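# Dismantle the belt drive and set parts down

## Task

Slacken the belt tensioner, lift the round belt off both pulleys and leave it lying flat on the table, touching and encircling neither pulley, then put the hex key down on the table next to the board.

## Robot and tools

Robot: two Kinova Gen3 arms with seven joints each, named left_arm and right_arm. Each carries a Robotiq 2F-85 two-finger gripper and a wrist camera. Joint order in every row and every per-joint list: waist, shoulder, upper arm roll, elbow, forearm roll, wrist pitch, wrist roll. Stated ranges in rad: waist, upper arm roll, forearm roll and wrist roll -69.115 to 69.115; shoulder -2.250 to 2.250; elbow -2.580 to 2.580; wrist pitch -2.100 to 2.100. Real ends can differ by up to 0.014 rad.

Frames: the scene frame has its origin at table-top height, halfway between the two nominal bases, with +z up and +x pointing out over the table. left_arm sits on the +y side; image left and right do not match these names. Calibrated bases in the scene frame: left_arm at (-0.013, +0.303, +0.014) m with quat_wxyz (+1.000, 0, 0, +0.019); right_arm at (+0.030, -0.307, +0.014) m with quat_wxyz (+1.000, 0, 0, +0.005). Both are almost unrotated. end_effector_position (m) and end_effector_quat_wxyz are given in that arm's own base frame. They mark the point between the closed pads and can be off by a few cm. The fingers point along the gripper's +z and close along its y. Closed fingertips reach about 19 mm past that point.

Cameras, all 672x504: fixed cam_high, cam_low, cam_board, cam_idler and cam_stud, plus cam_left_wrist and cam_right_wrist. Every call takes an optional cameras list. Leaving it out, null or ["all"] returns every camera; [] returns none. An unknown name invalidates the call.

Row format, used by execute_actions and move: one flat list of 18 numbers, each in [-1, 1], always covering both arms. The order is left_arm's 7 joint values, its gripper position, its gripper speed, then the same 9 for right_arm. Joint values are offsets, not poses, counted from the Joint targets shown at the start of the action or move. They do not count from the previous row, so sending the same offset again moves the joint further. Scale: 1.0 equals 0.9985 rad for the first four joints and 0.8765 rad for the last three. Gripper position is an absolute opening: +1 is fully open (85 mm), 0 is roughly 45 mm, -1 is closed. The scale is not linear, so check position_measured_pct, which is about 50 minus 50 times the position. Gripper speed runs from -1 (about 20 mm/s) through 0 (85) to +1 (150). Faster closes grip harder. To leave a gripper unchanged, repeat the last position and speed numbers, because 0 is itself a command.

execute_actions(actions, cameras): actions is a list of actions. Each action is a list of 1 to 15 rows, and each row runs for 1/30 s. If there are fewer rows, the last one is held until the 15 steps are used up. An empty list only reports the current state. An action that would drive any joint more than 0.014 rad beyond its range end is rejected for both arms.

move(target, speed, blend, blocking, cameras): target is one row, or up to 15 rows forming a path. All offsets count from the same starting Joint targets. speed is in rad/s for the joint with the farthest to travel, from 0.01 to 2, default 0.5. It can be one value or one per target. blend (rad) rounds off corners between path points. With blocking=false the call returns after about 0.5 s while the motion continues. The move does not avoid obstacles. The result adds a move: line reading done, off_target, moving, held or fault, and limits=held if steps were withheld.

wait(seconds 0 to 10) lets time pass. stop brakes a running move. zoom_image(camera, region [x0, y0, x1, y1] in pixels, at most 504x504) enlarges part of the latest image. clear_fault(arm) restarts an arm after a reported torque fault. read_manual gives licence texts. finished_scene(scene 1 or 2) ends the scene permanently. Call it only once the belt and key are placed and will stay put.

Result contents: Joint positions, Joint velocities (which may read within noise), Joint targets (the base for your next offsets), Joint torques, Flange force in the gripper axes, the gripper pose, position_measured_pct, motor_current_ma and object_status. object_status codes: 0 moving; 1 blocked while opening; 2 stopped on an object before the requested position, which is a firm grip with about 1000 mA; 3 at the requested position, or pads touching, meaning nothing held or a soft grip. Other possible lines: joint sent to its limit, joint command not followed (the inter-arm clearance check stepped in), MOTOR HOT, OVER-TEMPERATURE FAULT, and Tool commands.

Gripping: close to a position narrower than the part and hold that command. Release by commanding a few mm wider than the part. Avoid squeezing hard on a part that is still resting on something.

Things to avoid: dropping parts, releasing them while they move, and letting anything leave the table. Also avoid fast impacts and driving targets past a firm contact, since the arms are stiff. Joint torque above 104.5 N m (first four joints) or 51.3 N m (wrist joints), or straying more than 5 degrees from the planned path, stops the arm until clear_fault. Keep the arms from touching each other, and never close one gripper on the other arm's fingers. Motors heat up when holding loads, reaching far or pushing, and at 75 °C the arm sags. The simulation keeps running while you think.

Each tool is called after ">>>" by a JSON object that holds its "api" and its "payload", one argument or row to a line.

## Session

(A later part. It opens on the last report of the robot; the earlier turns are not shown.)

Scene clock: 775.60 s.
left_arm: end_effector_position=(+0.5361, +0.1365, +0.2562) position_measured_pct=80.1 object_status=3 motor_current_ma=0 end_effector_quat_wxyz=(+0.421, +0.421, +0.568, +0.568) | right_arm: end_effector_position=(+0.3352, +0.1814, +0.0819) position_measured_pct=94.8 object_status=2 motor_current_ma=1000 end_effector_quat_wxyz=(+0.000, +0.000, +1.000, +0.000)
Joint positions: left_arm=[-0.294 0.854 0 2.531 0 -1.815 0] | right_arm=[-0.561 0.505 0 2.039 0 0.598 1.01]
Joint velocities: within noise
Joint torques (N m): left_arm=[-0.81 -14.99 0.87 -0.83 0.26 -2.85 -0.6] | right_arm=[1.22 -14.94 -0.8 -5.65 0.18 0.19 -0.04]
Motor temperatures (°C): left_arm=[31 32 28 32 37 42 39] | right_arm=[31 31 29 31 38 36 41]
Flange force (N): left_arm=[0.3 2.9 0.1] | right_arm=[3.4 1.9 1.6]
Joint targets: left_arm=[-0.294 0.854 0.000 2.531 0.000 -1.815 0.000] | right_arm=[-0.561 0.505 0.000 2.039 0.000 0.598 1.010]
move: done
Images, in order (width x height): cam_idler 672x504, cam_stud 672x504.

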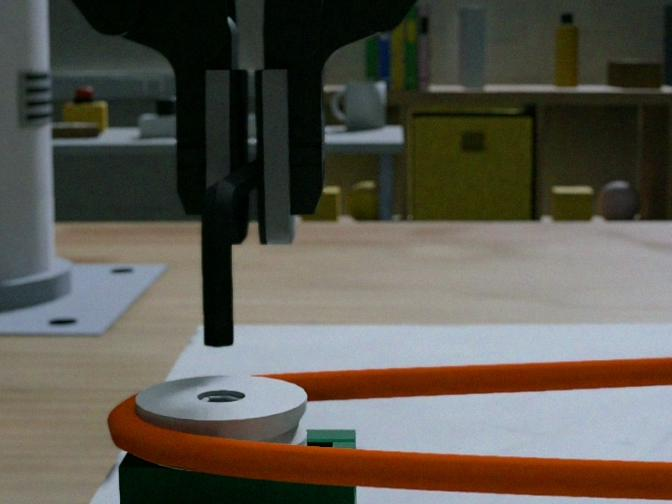

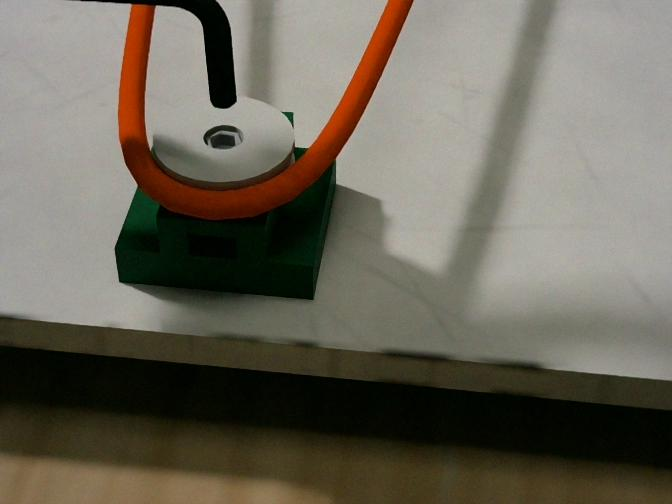

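>>> {"api": "move", "payload": {
  "target": [0,0,0,0,0,0,0,-0.6,-1,0.025,0.0264,0,-0.0762,-0.0753,0.1218,0.0084,-1,-1],
  "speed": 0.1,
  "cameras": ["cam_idler","cam_stud"]
}}

>>> {"api": "zoom_image", "payload": {
  "camera": "cam_stud",
  "region": [140, 0, 300, 160]
}}

>>> {"api": "zoom_image", "payload": {
  "camera": "cam_idler",
  "region": [120, 280, 320, 440]
}}

Scene clock: 828.73 s.
left_arm: end_effector_position=(+0.5361, +0.1365, +0.2562) position_measured_pct=80.1 object_status=3 motor_current_ma=0 end_effector_quat_wxyz=(+0.421, +0.421, +0.568, +0.568) | right_arm: end_effector_position=(+0.3370, +0.1869, +0.0863) position_measured_pct=94.8 object_status=2 motor_current_ma=1000 end_effector_quat_wxyz=(-0.035, +0.034, +0.999, +0.003)
Joint positions: left_arm=[-0.294 0.854 0 2.531 0 -1.815 0] | right_arm=[-0.536 0.531 0 1.963 -0.066 0.705 1.017]
Joint velocities: within noise
Joint torques (N m): left_arm=[-0.92 -15.06 0.86 -0.81 0.29 -2.84 -0.57] | right_arm=[1.22 -15.61 -0.78 -5.78 0.22 0.42 -0.08]
Motor temperatures (°C): left_arm=[31 32 28 32 37 42 39] | right_arm=[31 31 29 31 38 36 41]
Flange force (N): left_arm=[0.1 2.6 0.0] | right_arm=[2.9 1.4 1.8]
Joint targets: left_arm=[-0.294 0.854 0.000 2.531 0.000 -1.815 0.000] | right_arm=[-0.536 0.531 0.000 1.963 -0.066 0.705 1.017]
move: done
Images, in order (width x height): cam_idler 672x504, cam_stud 672x504.

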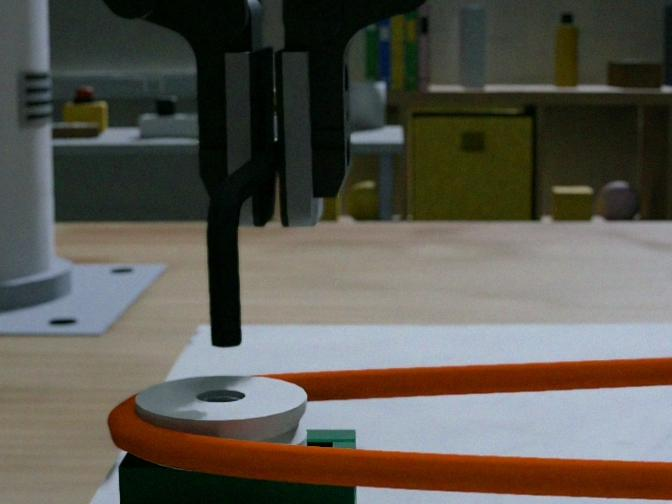

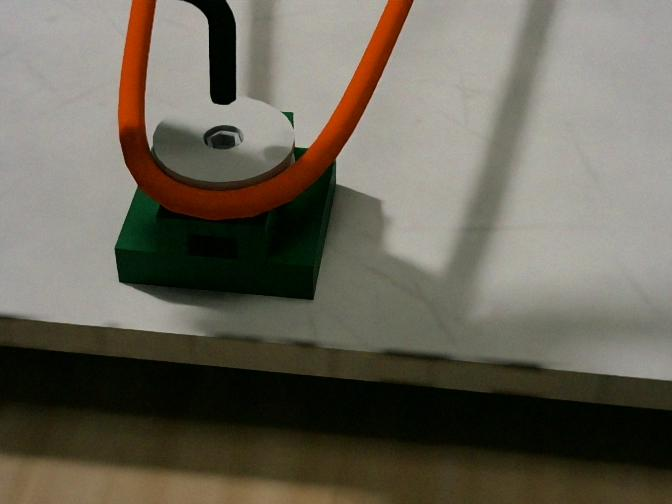

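Scaled by 3.150 from the camera's 672x504 image, which has a finer 960x720 frame.

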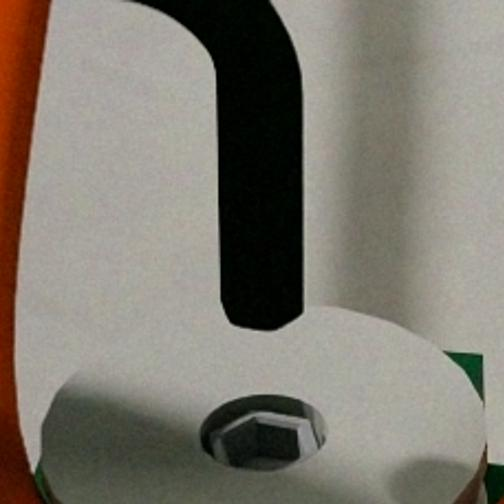

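Scaled by 2.520 from the camera's 672x504 image, which has a finer 960x720 frame.

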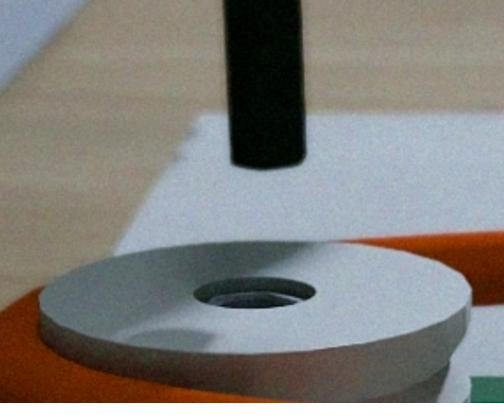

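>>> {"api": "move", "payload": {
  "target": [0,0,0,0,0,0,0,-0.6,-1,0.0029,0.018,0,0.0092,0,-0.031,0.0033,-1,-1],
  "speed": 0.06,
  "cameras": ["cam_idler","cam_stud"]
}}

>>> {"api": "zoom_image", "payload": {
  "camera": "cam_stud",
  "region": [180, 90, 270, 160]
}}

>>> {"api": "zoom_image", "payload": {
  "camera": "cam_idler",
  "region": [180, 330, 260, 410]
}}

Scene clock: 849.07 s.
left_arm: end_effector_position=(+0.5361, +0.1365, +0.2562) position_measured_pct=80.1 object_status=3 motor_current_ma=0 end_effector_quat_wxyz=(+0.421, +0.421, +0.568, +0.568) | right_arm: end_effector_position=(+0.3375, +0.1854, +0.0773) position_measured_pct=94.8 object_status=2 motor_current_ma=1000 end_effector_quat_wxyz=(-0.035, +0.035, +0.999, +0.002)
Joint positions: left_arm=[-0.294 0.854 0 2.531 0 -1.815 0] | right_arm=[-0.533 0.549 0 1.972 -0.066 0.677 1.02]
Joint velocities: within noise
Joint torques (N m): left_arm=[-0.81 -14.96 0.89 -0.76 0.29 -2.87 -0.64] | right_arm=[1.23 -15.71 -0.83 -5.65 0.12 0.31 -0.08]
Motor temperatures (°C): left_arm=[31 32 28 32 37 42 39] | right_arm=[31 31 29 31 37 36 41]
Flange force (N): left_arm=[0.4 3.0 0.3] | right_arm=[3.0 1.4 1.4]
Joint targets: left_arm=[-0.294 0.854 0.000 2.531 0.000 -1.815 0.000] | right_arm=[-0.533 0.549 0.000 1.972 -0.066 0.677 1.020]
move: done
Images, in order (width x height): cam_idler 672x504, cam_stud 672x504.

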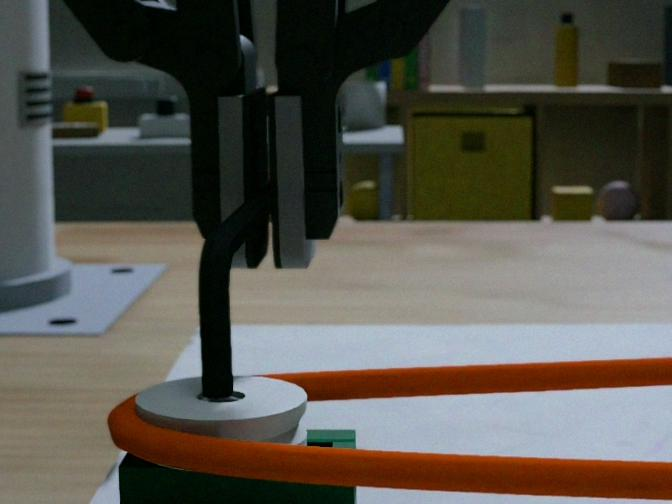

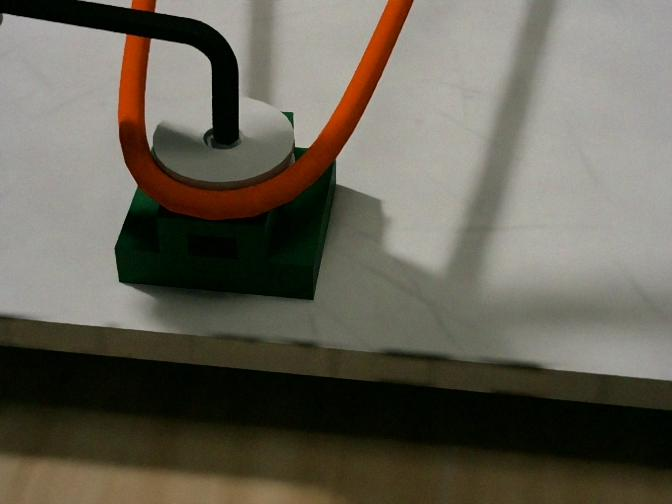

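Scaled by 5.600 from the camera's 672x504 image, which has a finer 960x720 frame.

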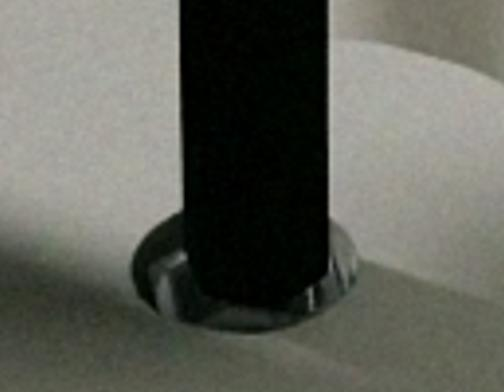

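Scaled by 6.300 from the camera's 672x504 image, which has a finer 960x720 frame.

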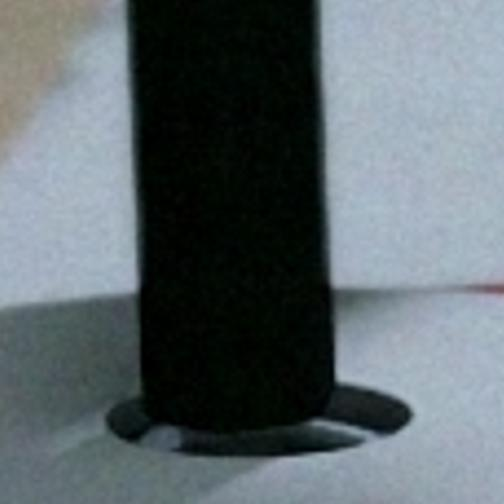

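>>> {"api": "move", "payload": {
  "target": [0,0,0,0,0,0,0,-0.6,-1,-0.0016,0.0019,0,0.0012,0,-0.0035,-0.0018,-1,-1],
  "speed": 0.03,
  "cameras": ["cam_idler","cam_stud"]
}}

>>> {"api": "zoom_image", "payload": {
  "camera": "cam_stud",
  "region": [180, 90, 270, 160]
}}

>>> {"api": "zoom_image", "payload": {
  "camera": "cam_idler",
  "region": [180, 330, 260, 410]
}}

Scene clock: 866.20 s.
left_arm: end_effector_position=(+0.5361, +0.1365, +0.2562) position_measured_pct=80.1 object_status=3 motor_current_ma=0 end_effector_quat_wxyz=(+0.421, +0.421, +0.568, +0.568) | right_arm: end_effector_position=(+0.3371, +0.1858, +0.0763) position_measured_pct=94.8 object_status=2 motor_current_ma=1000 end_effector_quat_wxyz=(-0.035, +0.035, +0.999, +0.002)
Joint positions: left_arm=[-0.294 0.854 0 2.531 0 -1.815 0] | right_arm=[-0.535 0.551 0 1.974 -0.066 0.674 1.019]
Joint velocities: within noise
Joint torques (N m): left_arm=[-0.94 -15.05 0.84 -0.79 0.29 -2.9 -0.6] | right_arm=[1.17 -15.76 -0.88 -5.64 0.11 0.37 -0.07]
Motor temperatures (°C): left_arm=[31 32 28 32 37 42 39] | right_arm=[31 31 29 31 37 36 41]
Flange force (N): left_arm=[0.0 2.8 0.3] | right_arm=[3.0 1.3 1.6]
Joint targets: left_arm=[-0.294 0.854 0.000 2.531 0.000 -1.815 0.000] | right_arm=[-0.535 0.551 0.000 1.974 -0.066 0.674 1.019]
move: done
Images, in order (width x height): cam_idler 672x504, cam_stud 672x504.

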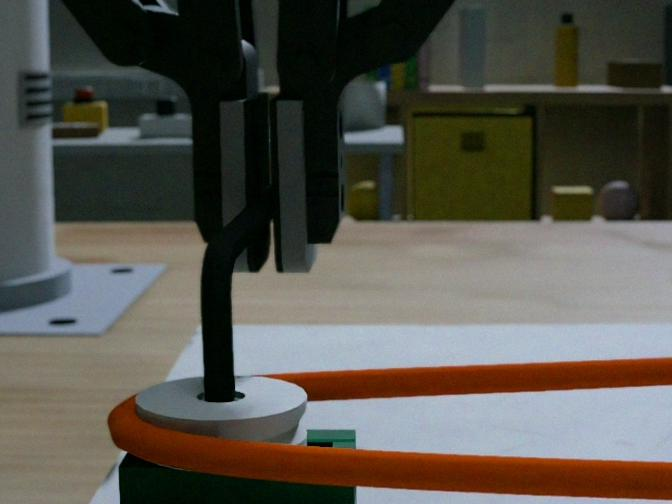

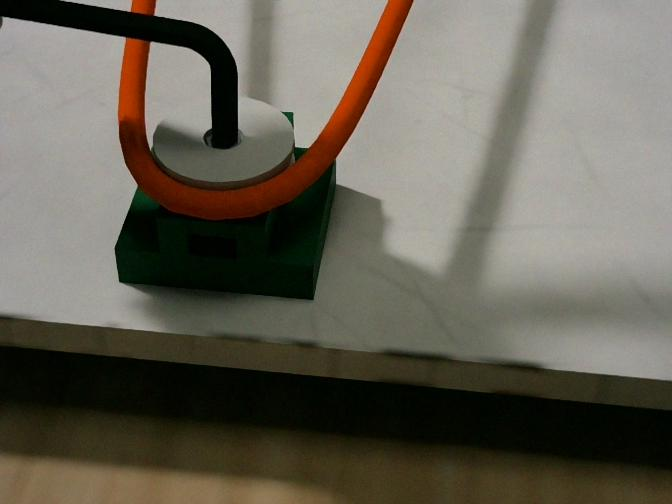

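Scaled by 5.600 from the camera's 672x504 image, which has a finer 960x720 frame.

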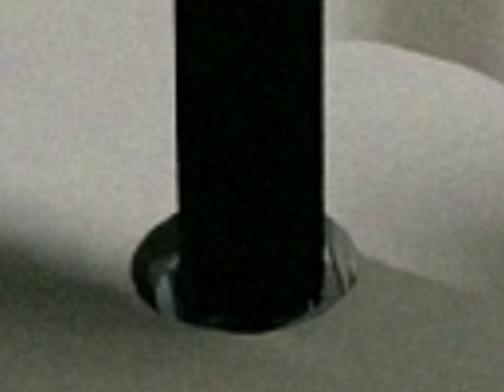

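Scaled by 6.300 from the camera's 672x504 image, which has a finer 960x720 frame.

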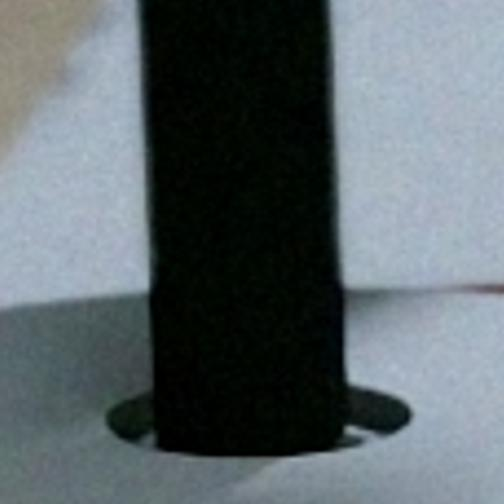

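>>> {"api": "move", "payload": {
  "target": [0,0,0,0,0,0,0,-0.6,-1,-0.0009,0.0031,0,0.0014,0,-0.0051,-0.001,-1,-1],
  "speed": 0.02,
  "cameras": []
}}

>>> {"api": "move", "payload": {
  "target": [0,0,0,0,0,0,0,-0.6,-1,0,0.0021,0,0.0009,0,-0.0034,0,-1,-1],
  "speed": 0.02,
  "cameras": ["cam_idler","cam_stud"]
}}

>>> {"api": "zoom_image", "payload": {
  "camera": "cam_stud",
  "region": [180, 90, 270, 160]
}}

>>> {"api": "zoom_image", "payload": {
  "camera": "cam_idler",
  "region": [180, 330, 260, 410]
}}

Scene clock: 876.57 s.
left_arm: end_effector_position=(+0.5361, +0.1365, +0.2562) position_measured_pct=80.1 object_status=3 motor_current_ma=0 end_effector_quat_wxyz=(+0.421, +0.421, +0.568, +0.568) | right_arm: end_effector_position=(+0.3369, +0.1860, +0.0748) position_measured_pct=94.8 object_status=2 motor_current_ma=1000 end_effector_quat_wxyz=(-0.035, +0.035, +0.999, +0.002)
Joint positions: left_arm=[-0.294 0.854 0 2.531 0 -1.815 0] | right_arm=[-0.535 0.554 0 1.975 -0.066 0.67 1.018]
Joint velocities: within noise
Joint torques (N m): left_arm=[-0.79 -14.98 0.82 -0.79 0.32 -2.9 -0.61] | right_arm=[1.99 -14.32 0.07 -6.72 0.49 -0.81 -0.04]
Motor temperatures (°C): left_arm=[31 32 28 32 37 42 39] | right_arm=[31 31 29 31 37 36 41]
Flange force (N): left_arm=[0.5 3.1 0.4] | right_arm=[7.8 1.1 -3.6]
Joint targets: left_arm=[-0.294 0.854 0.000 2.531 0.000 -1.815 0.000] | right_arm=[-0.535 0.554 0.000 1.975 -0.066 0.670 1.018]
move: done
No camera images: "cameras" was empty.

Scene clock: 877.27 s.
left_arm: end_effector_position=(+0.5361, +0.1365, +0.2562) position_measured_pct=80.1 object_status=3 motor_current_ma=0 end_effector_quat_wxyz=(+0.421, +0.421, +0.568, +0.568) | right_arm: end_effector_position=(+0.3369, +0.1860, +0.0738) position_measured_pct=94.8 object_status=2 motor_current_ma=1000 end_effector_quat_wxyz=(-0.035, +0.035, +0.999, +0.002)
Joint positions: left_arm=[-0.294 0.854 0 2.531 0 -1.815 0] | right_arm=[-0.535 0.556 -0.001 1.976 -0.066 0.667 1.018]
Joint velocities: within noise
Joint torques (N m): left_arm=[-0.91 -15 0.8 -0.86 0.34 -2.88 -0.67] | right_arm=[3.25 -14.15 1.45 -8.36 1.1 -2.05 -0.07]
Motor temperatures (°C): left_arm=[31 32 28 32 37 42 39] | right_arm=[31 31 29 31 37 36 41]
Flange force (N): left_arm=[0.2 3.0 0.1] | right_arm=[12.8 1.7 -5.8]
Joint targets: left_arm=[-0.294 0.854 0.000 2.531 0.000 -1.815 0.000] | right_arm=[-0.535 0.556 0.000 1.976 -0.066 0.667 1.018]
move: done
Images, in order (width x height): cam_idler 672x504, cam_stud 672x504.

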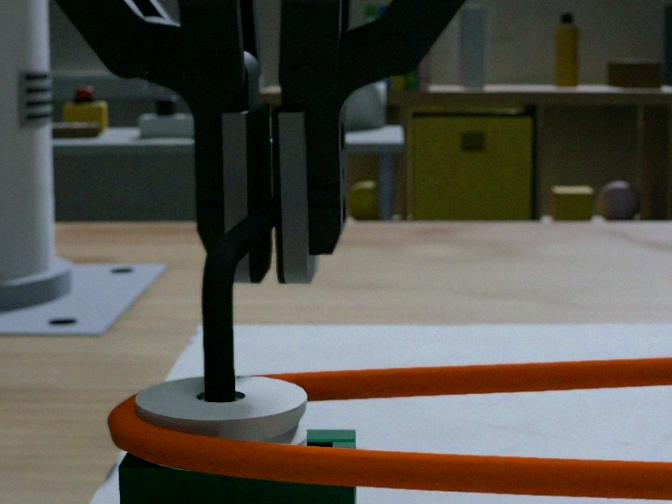

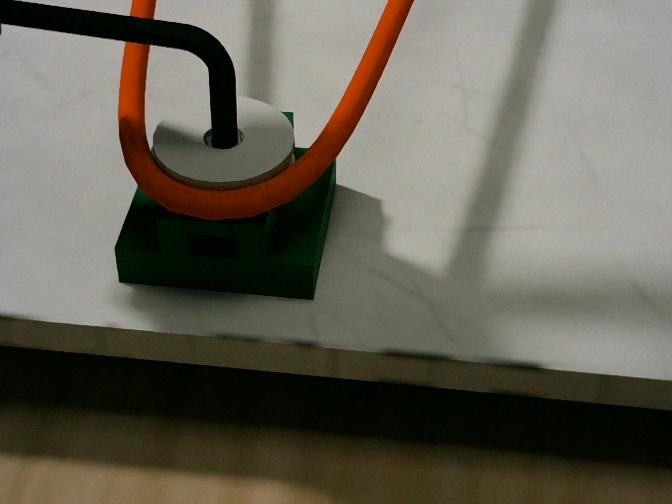

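Scaled by 5.600 from the camera's 672x504 image, which has a finer 960x720 frame.

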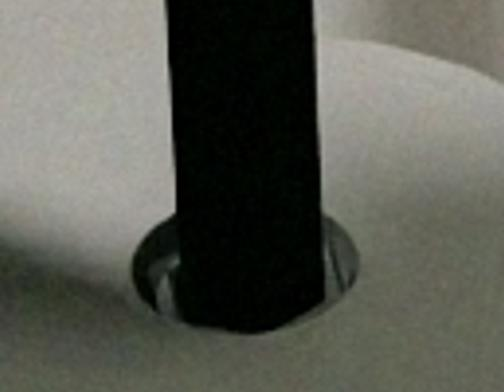

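Scaled by 6.300 from the camera's 672x504 image, which has a finer 960x720 frame.

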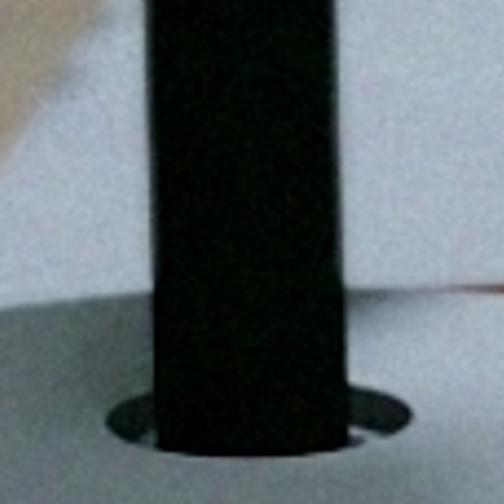

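>>> {"api": "move", "payload": {
  "target": [0,0,0,0,0,0,0,-0.6,-1,-0.001,-0.0004,0,0.0008,0,-0.0005,-0.0011,-1,-1],
  "speed": 0.02,
  "cameras": []
}}

>>> {"api": "move", "payload": {
  "target": [0,0,0,0,0,0,0,-0.6,-1,0,0.0021,0,0.0009,0,-0.0034,0,-1,-1],
  "speed": 0.02,
  "cameras": ["cam_idler","cam_stud"]
}}

>>> {"api": "zoom_image", "payload": {
  "camera": "cam_stud",
  "region": [180, 90, 270, 160]
}}

>>> {"api": "zoom_image", "payload": {
  "camera": "cam_idler",
  "region": [180, 330, 260, 410]
}}

Scene clock: 893.67 s.
left_arm: end_effector_position=(+0.5361, +0.1365, +0.2562) position_measured_pct=80.1 object_status=3 motor_current_ma=0 end_effector_quat_wxyz=(+0.421, +0.421, +0.568, +0.568) | right_arm: end_effector_position=(+0.3365, +0.1862, +0.0738) position_measured_pct=94.8 object_status=2 motor_current_ma=1000 end_effector_quat_wxyz=(-0.035, +0.035, +0.999, +0.002)
Joint positions: left_arm=[-0.294 0.854 0 2.531 0 -1.815 0] | right_arm=[-0.536 0.556 0 1.977 -0.066 0.666 1.017]
Joint velocities: within noise
Joint torques (N m): left_arm=[-0.89 -15 0.89 -0.95 0.29 -2.92 -0.59] | right_arm=[1.92 -14.24 -0.04 -6.42 0.46 -0.63 -0.05]
Motor temperatures (°C): left_arm=[31 32 28 32 37 42 39] | right_arm=[31 31 29 31 37 36 41]
Flange force (N): left_arm=[0.3 3.1 -0.1] | right_arm=[7.3 1.1 -3.5]
Joint targets: left_arm=[-0.294 0.854 0.000 2.531 0.000 -1.815 0.000] | right_arm=[-0.536 0.556 0.000 1.977 -0.066 0.666 1.017]
move: done
No camera images: "cameras" was empty.

Scene clock: 894.37 s.
left_arm: end_effector_position=(+0.5361, +0.1365, +0.2562) position_measured_pct=80.1 object_status=3 motor_current_ma=0 end_effector_quat_wxyz=(+0.421, +0.421, +0.568, +0.568) | right_arm: end_effector_position=(+0.3365, +0.1861, +0.0728) position_measured_pct=94.8 object_status=2 motor_current_ma=1000 end_effector_quat_wxyz=(-0.035, +0.035, +0.999, +0.002)
Joint positions: left_arm=[-0.294 0.854 0 2.531 0 -1.815 0] | right_arm=[-0.536 0.558 0 1.978 -0.066 0.663 1.017]
Joint velocities: within noise
Joint torques (N m): left_arm=[-0.85 -15.08 0.85 -0.89 0.32 -2.9 -0.64] | right_arm=[3.17 -14.36 1.41 -8.23 1.07 -1.9 -0.07]
Motor temperatures (°C): left_arm=[31 32 28 32 37 42 39] | right_arm=[31 31 29 31 37 36 41]
Flange force (N): left_arm=[0.4 2.8 0.0] | right_arm=[12.4 1.8 -5.1]
Joint targets: left_arm=[-0.294 0.854 0.000 2.531 0.000 -1.815 0.000] | right_arm=[-0.536 0.558 0.000 1.978 -0.066 0.663 1.017]
move: done
Images, in order (width x height): cam_idler 672x504, cam_stud 672x504.

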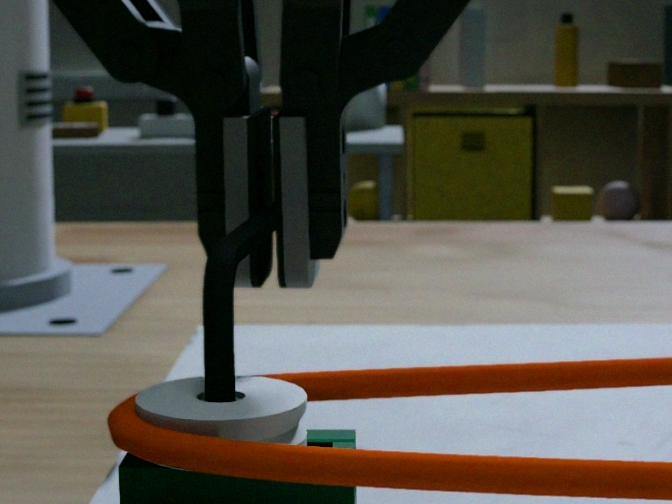

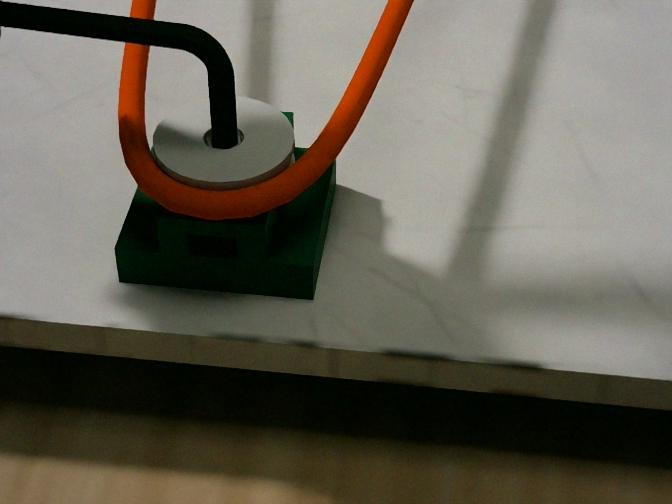

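Scaled by 5.600 from the camera's 672x504 image, which has a finer 960x720 frame.

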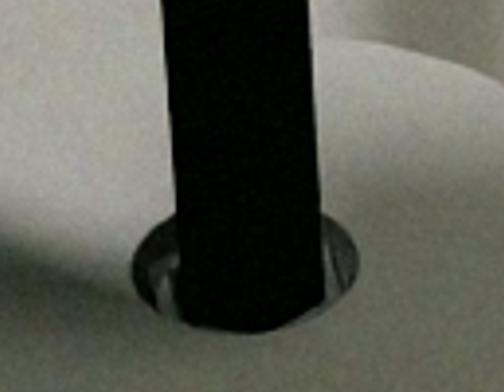

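Scaled by 6.300 from the camera's 672x504 image, which has a finer 960x720 frame.

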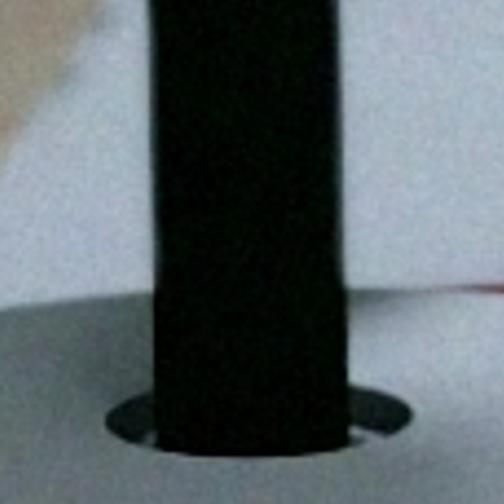

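>>> {"api": "move", "payload": {
  "target": [0,0,0,0,0,0,0,-0.6,-1,-0.0006,0.0012,0,0.0019,0,-0.0031,-0.0007,-1,-1],
  "speed": 0.02,
  "cameras": []
}}

>>> {"api": "move", "payload": {
  "target": [0,0,0,0,0,0,0,-0.6,-1,-0.0006,0.0012,0,0.0019,0,-0.0031,-0.0007,-1,-1],
  "speed": 0.02,
  "cameras": ["cam_idler","cam_stud"]
}}

>>> {"api": "zoom_image", "payload": {
  "camera": "cam_stud",
  "region": [140, 0, 300, 160]
}}

Scene clock: 916.33 s.
left_arm: end_effector_position=(+0.5361, +0.1365, +0.2562) position_measured_pct=80.1 object_status=3 motor_current_ma=0 end_effector_quat_wxyz=(+0.421, +0.421, +0.568, +0.568) | right_arm: end_effector_position=(+0.3360, +0.1860, +0.0720) position_measured_pct=94.8 object_status=2 motor_current_ma=1000 end_effector_quat_wxyz=(-0.035, +0.035, +0.999, +0.002)
Joint positions: left_arm=[-0.294 0.854 0 2.531 0 -1.815 0] | right_arm=[-0.537 0.559 0 1.979 -0.066 0.661 1.016]
Joint velocities: within noise
Joint torques (N m): left_arm=[-0.89 -15.03 0.86 -0.86 0.33 -2.91 -0.62] | right_arm=[1.23 -13.94 -0.95 -4.44 0.02 0.66 -0.05]
Motor temperatures (°C): left_arm=[31 32 28 32 37 42 39] | right_arm=[31 31 29 31 37 36 41]
Flange force (N): left_arm=[0.3 2.9 0.1] | right_arm=[3.1 1.6 -2.4]
Joint targets: left_arm=[-0.294 0.854 0.000 2.531 0.000 -1.815 0.000] | right_arm=[-0.537 0.559 0.000 1.979 -0.066 0.661 1.016]
move: done
No camera images: "cameras" was empty.

Scene clock: 917.03 s.
left_arm: end_effector_position=(+0.5361, +0.1365, +0.2562) position_measured_pct=80.1 object_status=3 motor_current_ma=0 end_effector_quat_wxyz=(+0.421, +0.421, +0.568, +0.568) | right_arm: end_effector_position=(+0.3355, +0.1860, +0.0712) position_measured_pct=94.8 object_status=2 motor_current_ma=1000 end_effector_quat_wxyz=(-0.035, +0.035, +0.999, +0.002)
Joint positions: left_arm=[-0.294 0.854 0 2.531 0 -1.815 0] | right_arm=[-0.538 0.56 0 1.981 -0.066 0.658 1.016]
Joint velocities: within noise
Joint torques (N m): left_arm=[-0.89 -15.04 0.87 -0.78 0.3 -2.85 -0.58] | right_arm=[1.24 -13.89 -0.99 -4.38 0.06 0.72 -0.09]
Motor temperatures (°C): left_arm=[31 32 28 32 37 42 39] | right_arm=[31 31 29 31 37 36 41]
Flange force (N): left_arm=[0.2 2.7 0.1] | right_arm=[3.1 1.6 -2.4]
Joint targets: left_arm=[-0.294 0.854 0.000 2.531 0.000 -1.815 0.000] | right_arm=[-0.538 0.560 0.000 1.981 -0.066 0.658 1.016]
move: done
Images, in order (width x height): cam_idler 672x504, cam_stud 672x504.

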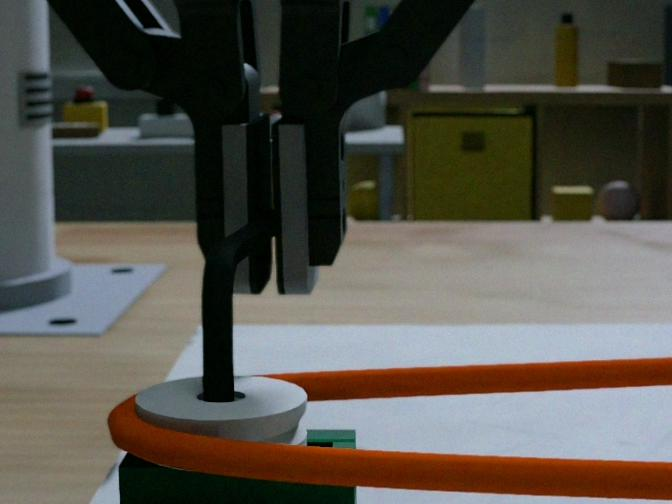

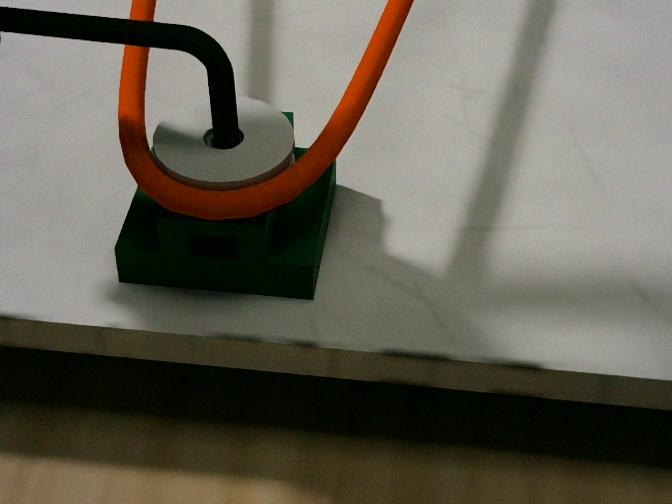

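Scaled by 3.150 from the camera's 672x504 image, which has a finer 960x720 frame.

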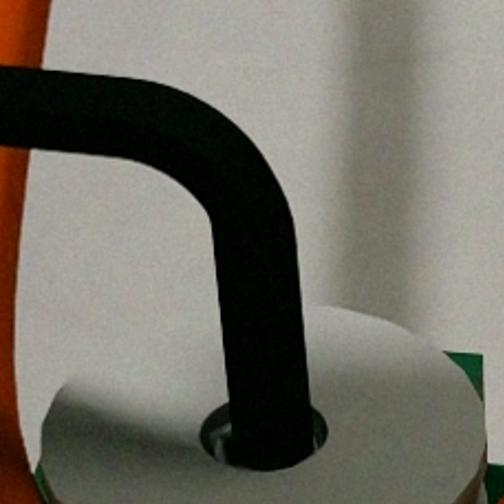

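>>> {"api": "move", "payload": {
  "target": [0,0,0,0,0,0,0,-0.6,-1,0.0047,-0.002,0,0.0043,0,-0.0026,0.0453,-1,-1],
  "speed": 0.05,
  "cameras": []
}}

>>> {"api": "move", "payload": {
  "target": [0,0,0,0,0,0,0,-0.6,-1,0.0047,-0.002,0,0.0043,0,-0.0026,0.0453,-1,-1],
  "speed": 0.05,
  "cameras": []
}}

>>> {"api": "move", "payload": {
  "target": [0,0,0,0,0,0,0,-0.6,-1,0.0047,-0.002,0,0.0043,0,-0.0026,0.0453,-1,-1],
  "speed": 0.05,
  "cameras": ["cam_stud","cam_idler"]
}}

>>> {"api": "zoom_image", "payload": {
  "camera": "cam_stud",
  "region": [140, 0, 300, 160]
}}

Scene clock: 945.97 s.
left_arm: end_effector_position=(+0.5361, +0.1365, +0.2562) position_measured_pct=80.1 object_status=3 motor_current_ma=0 end_effector_quat_wxyz=(+0.421, +0.421, +0.568, +0.568) | right_arm: end_effector_position=(+0.3352, +0.1837, +0.0712) position_measured_pct=94.8 object_status=2 motor_current_ma=1000 end_effector_quat_wxyz=(-0.035, +0.018, +0.999, +0.002)
Joint positions: left_arm=[-0.294 0.854 0 2.531 0 -1.815 0] | right_arm=[-0.533 0.558 0 1.986 -0.066 0.656 1.055]
Joint velocities: within noise
Joint torques (N m): left_arm=[-0.94 -14.97 0.86 -0.85 0.33 -2.93 -0.63] | right_arm=[1.22 -13.87 -0.89 -4.49 0.08 0.65 -0.05]
Motor temperatures (°C): left_arm=[31 32 28 32 37 42 39] | right_arm=[31 31 29 31 37 36 41]
Flange force (N): left_arm=[0.2 3.3 0.3] | right_arm=[3.3 1.6 -2.4]
Joint targets: left_arm=[-0.294 0.854 0.000 2.531 0.000 -1.815 0.000] | right_arm=[-0.533 0.558 0.000 1.986 -0.066 0.656 1.055]
move: done
No camera images: "cameras" was empty.

Scene clock: 947.00 s.
left_arm: end_effector_position=(+0.5361, +0.1365, +0.2562) position_measured_pct=80.1 object_status=3 motor_current_ma=0 end_effector_quat_wxyz=(+0.421, +0.421, +0.568, +0.568) | right_arm: end_effector_position=(+0.3350, +0.1814, +0.0713) position_measured_pct=94.8 object_status=2 motor_current_ma=1000 end_effector_quat_wxyz=(-0.035, +0.000, +0.999, +0.003)
Joint positions: left_arm=[-0.294 0.854 0 2.531 0 -1.815 0] | right_arm=[-0.528 0.556 0 1.99 -0.066 0.653 1.095]
Joint velocities: within noise
Joint torques (N m): left_arm=[-0.92 -15.04 0.82 -0.84 0.28 -2.92 -0.63] | right_arm=[1.23 -13.87 -0.85 -4.34 0.11 0.72 -0.07]
Motor temperatures (°C): left_arm=[31 32 28 32 37 42 39] | right_arm=[31 31 29 31 37 36 41]
Flange force (N): left_arm=[0.0 2.9 0.2] | right_arm=[2.9 1.9 -2.2]
Joint targets: left_arm=[-0.294 0.854 0.000 2.531 0.000 -1.815 0.000] | right_arm=[-0.528 0.556 0.000 1.990 -0.066 0.653 1.095]
move: done
No camera images: "cameras" was empty.

Scene clock: 948.03 s.
left_arm: end_effector_position=(+0.5361, +0.1365, +0.2562) position_measured_pct=80.1 object_status=3 motor_current_ma=0 end_effector_quat_wxyz=(+0.421, +0.421, +0.568, +0.568) | right_arm: end_effector_position=(+0.3347, +0.1791, +0.0713) position_measured_pct=94.8 object_status=2 motor_current_ma=1000 end_effector_quat_wxyz=(-0.035, -0.017, +0.999, +0.004)
Joint positions: left_arm=[-0.294 0.854 0 2.531 0 -1.815 0] | right_arm=[-0.524 0.554 0 1.994 -0.066 0.651 1.135]
Joint velocities: within noise
Joint torques (N m): left_arm=[-0.87 -15.01 0.88 -0.88 0.32 -2.83 -0.62] | right_arm=[0.96 -14.03 -1.28 -3.58 -0.04 1.29 -0.09]
Motor temperatures (°C): left_arm=[31 32 28 32 37 42 39] | right_arm=[31 31 29 31 37 36 41]
Flange force (N): left_arm=[0.4 2.7 -0.2] | right_arm=[0.8 2.2 -0.8]
Joint targets: left_arm=[-0.294 0.854 0.000 2.531 0.000 -1.815 0.000] | right_arm=[-0.524 0.554 0.000 1.994 -0.066 0.651 1.135]
move: done
Images, in order (width x height): cam_idler 672x504, cam_stud 672x504.

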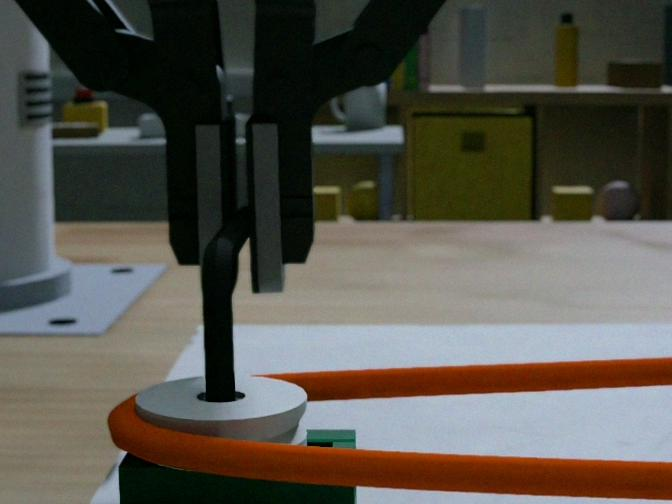

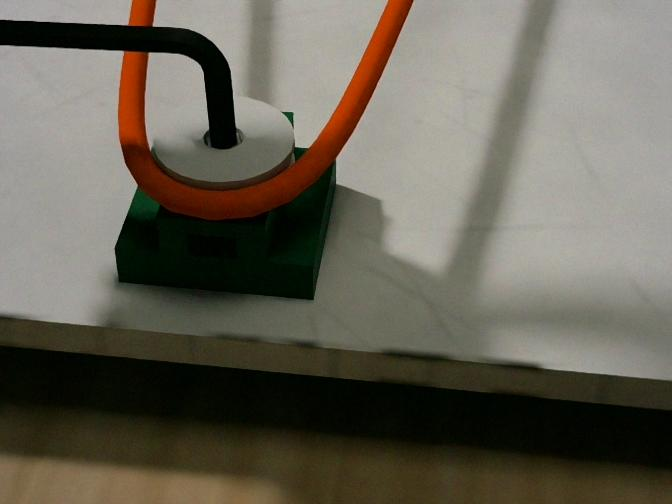

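Scaled by 3.150 from the camera's 672x504 image, which has a finer 960x720 frame.

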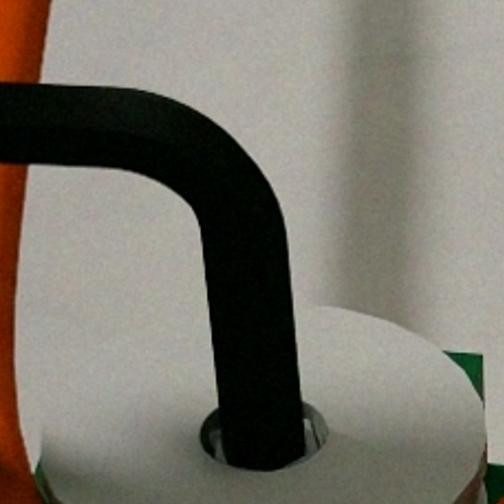

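>>> {"api": "move", "payload": {
  "target": [0,0,0,0,0,0,0,-0.6,-1,0.0024,-0.001,0,0.0022,0,-0.0013,0.0227,-1,-1],
  "speed": 0.05,
  "cameras": []
}}

>>> {"api": "move", "payload": {
  "target": [0,0,0,0,0,0,0,-0.6,-1,0.0024,-0.001,0,0.0022,0,-0.0013,0.0227,-1,-1],
  "speed": 0.05,
  "cameras": []
}}

>>> {"api": "move", "payload": {
  "target": [0,0,0,0,0,0,0,-0.6,-1,0,0.0021,0,0.0009,0,-0.0034,0,-1,-1],
  "speed": 0.02,
  "cameras": ["cam_stud"]
}}

>>> {"api": "zoom_image", "payload": {
  "camera": "cam_stud",
  "region": [140, 0, 300, 160]
}}

Scene clock: 957.23 s.
left_arm: end_effector_position=(+0.5361, +0.1365, +0.2562) position_measured_pct=80.1 object_status=3 motor_current_ma=0 end_effector_quat_wxyz=(+0.421, +0.421, +0.568, +0.568) | right_arm: end_effector_position=(+0.3345, +0.1780, +0.0713) position_measured_pct=94.8 object_status=2 motor_current_ma=1000 end_effector_quat_wxyz=(-0.035, -0.026, +0.999, +0.004)
Joint positions: left_arm=[-0.294 0.854 0 2.531 0 -1.815 0] | right_arm=[-0.521 0.553 0 1.996 -0.066 0.65 1.155]
Joint velocities: within noise
Joint torques (N m): left_arm=[-0.88 -15.06 0.86 -0.87 0.34 -2.88 -0.6] | right_arm=[1.02 -13.83 -1.2 -3.36 -0.07 1.43 -0.11]
Motor temperatures (°C): left_arm=[31 32 28 32 37 42 39] | right_arm=[31 31 29 31 37 36 41]
Flange force (N): left_arm=[0.4 2.7 0.0] | right_arm=[0.7 2.3 -1.0]
Joint targets: left_arm=[-0.294 0.854 0.000 2.531 0.000 -1.815 0.000] | right_arm=[-0.521 0.553 0.000 1.996 -0.066 0.650 1.155]
move: done
No camera images: "cameras" was empty.

Scene clock: 957.93 s.
left_arm: end_effector_position=(+0.5361, +0.1365, +0.2562) position_measured_pct=80.1 object_status=3 motor_current_ma=0 end_effector_quat_wxyz=(+0.421, +0.421, +0.568, +0.568) | right_arm: end_effector_position=(+0.3344, +0.1768, +0.0713) position_measured_pct=94.8 object_status=2 motor_current_ma=1000 end_effector_quat_wxyz=(-0.035, -0.035, +0.999, +0.004)
Joint positions: left_arm=[-0.294 0.854 0 2.531 0 -1.815 0] | right_arm=[-0.519 0.552 0 1.999 -0.066 0.649 1.175]
Joint velocities: within noise
Joint torques (N m): left_arm=[-0.9 -14.99 0.85 -0.78 0.31 -2.91 -0.62] | right_arm=[1.28 -13.73 -0.84 -4.24 0.09 0.71 -0.06]
Motor temperatures (°C): left_arm=[31 32 28 32 37 42 39] | right_arm=[31 31 29 31 37 36 41]
Flange force (N): left_arm=[0.2 3.1 0.4] | right_arm=[2.6 2.4 -2.4]
Joint targets: left_arm=[-0.294 0.854 0.000 2.531 0.000 -1.815 0.000] | right_arm=[-0.519 0.552 0.000 1.999 -0.066 0.649 1.175]
move: done
No camera images: "cameras" was empty.

Scene clock: 958.63 s.
left_arm: end_effector_position=(+0.5361, +0.1365, +0.2562) position_measured_pct=80.1 object_status=3 motor_current_ma=0 end_effector_quat_wxyz=(+0.421, +0.421, +0.568, +0.568) | right_arm: end_effector_position=(+0.3344, +0.1768, +0.0703) position_measured_pct=94.8 object_status=2 motor_current_ma=1000 end_effector_quat_wxyz=(-0.035, -0.035, +0.999, +0.004)
Joint positions: left_arm=[-0.294 0.854 0 2.531 0 -1.815 0] | right_arm=[-0.519 0.554 0 1.999 -0.066 0.646 1.175]
Joint velocities: within noise
Joint torques (N m): left_arm=[-0.97 -14.99 0.86 -0.76 0.35 -2.82 -0.67] | right_arm=[1.43 -13.73 -0.63 -4.79 0.16 0.4 -0.06]
Motor temperatures (°C): left_arm=[31 32 28 32 37 42 39] | right_arm=[31 31 29 31 37 36 41]
Flange force (N): left_arm=[0.2 2.7 0.1] | right_arm=[4.1 2.2 -2.8]
Joint targets: left_arm=[-0.294 0.854 0.000 2.531 0.000 -1.815 0.000] | right_arm=[-0.519 0.554 0.000 1.999 -0.066 0.646 1.175]
move: done
Images, in order (width x height): cam_stud 672x504.

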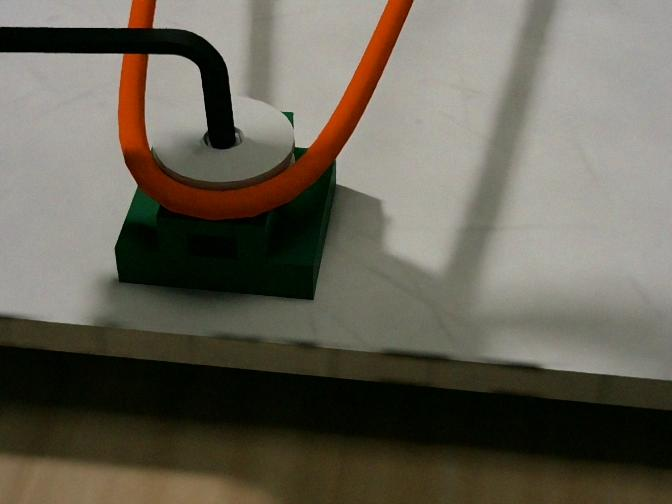

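Scaled by 3.150 from the camera's 672x504 image, which has a finer 960x720 frame.

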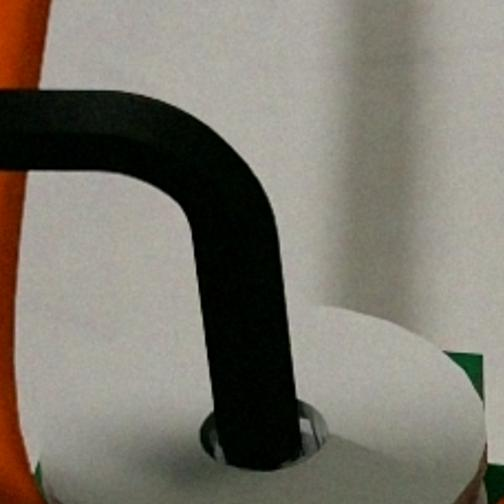

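>>> {"api": "move", "payload": {
  "target": [0,0,0,0,0,0,0,-0.6,-1,-0.0041,-0.0066,0,-0.0073,0,0.0158,-0.0386,-1,-1],
  "speed": 0.05,
  "cameras": ["cam_stud","cam_idler"]
}}

>>> {"api": "zoom_image", "payload": {
  "camera": "cam_stud",
  "region": [140, 0, 300, 160]
}}

>>> {"api": "zoom_image", "payload": {
  "camera": "cam_idler",
  "region": [160, 280, 280, 420]
}}

>>> {"api": "zoom_image", "payload": {
  "camera": "cam_stud",
  "region": [200, 120, 250, 160]
}}

Scene clock: 971.90 s.
left_arm: end_effector_position=(+0.5361, +0.1365, +0.2562) position_measured_pct=80.1 object_status=3 motor_current_ma=0 end_effector_quat_wxyz=(+0.421, +0.421, +0.568, +0.568) | right_arm: end_effector_position=(+0.3346, +0.1790, +0.0743) position_measured_pct=94.8 object_status=2 motor_current_ma=1000 end_effector_quat_wxyz=(-0.035, -0.020, +0.999, +0.004)
Joint positions: left_arm=[-0.294 0.854 0 2.531 0 -1.815 0] | right_arm=[-0.523 0.548 0 1.992 -0.066 0.66 1.141]
Joint velocities: within noise
Joint torques (N m): left_arm=[-0.88 -15.05 0.84 -0.83 0.36 -2.87 -0.62] | right_arm=[1.24 -15.51 -0.84 -5.49 0.14 0.36 -0.08]
Motor temperatures (°C): left_arm=[31 32 28 32 37 42 39] | right_arm=[31 31 29 31 37 36 41]
Flange force (N): left_arm=[0.5 2.7 0.1] | right_arm=[2.9 1.8 1.4]
Joint targets: left_arm=[-0.294 0.854 0.000 2.531 0.000 -1.815 0.000] | right_arm=[-0.523 0.548 0.000 1.992 -0.066 0.660 1.141]
move: done
Images, in order (width x height): cam_idler 672x504, cam_stud 672x504.

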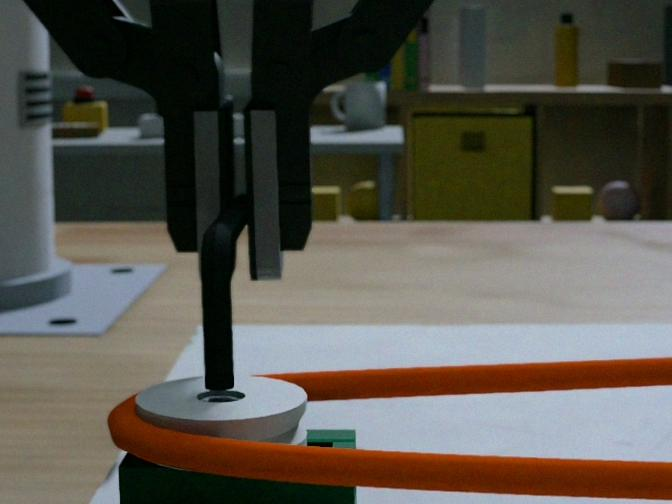

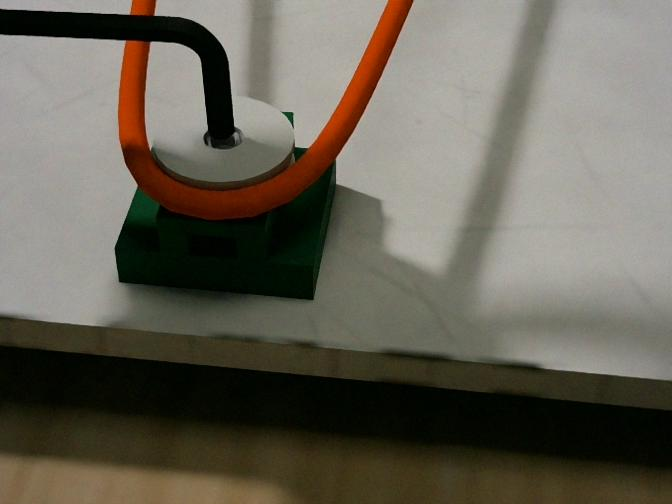

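Scaled by 3.150 from the camera's 672x504 image, which has a finer 960x720 frame.

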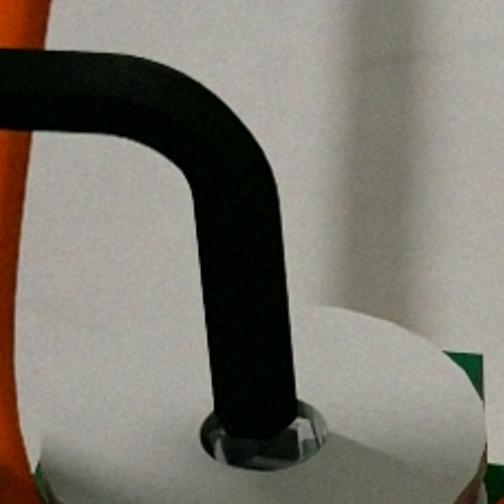

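Scaled by 3.600 from the camera's 672x504 image, which has a finer 960x720 frame.

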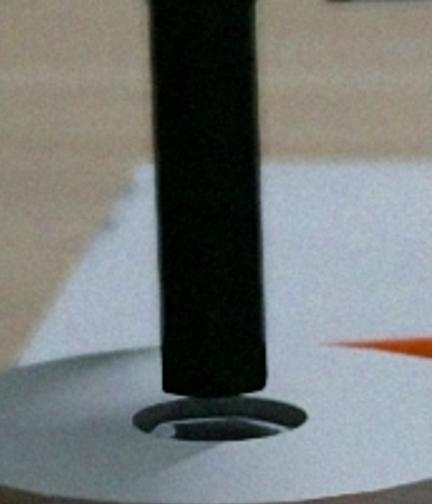

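Scaled by 10.080 from the camera's 672x504 image, which has a finer 960x720 frame.

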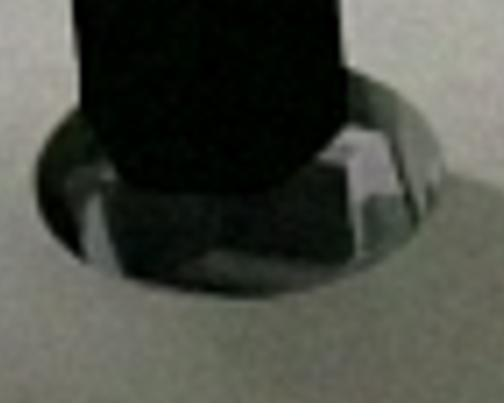

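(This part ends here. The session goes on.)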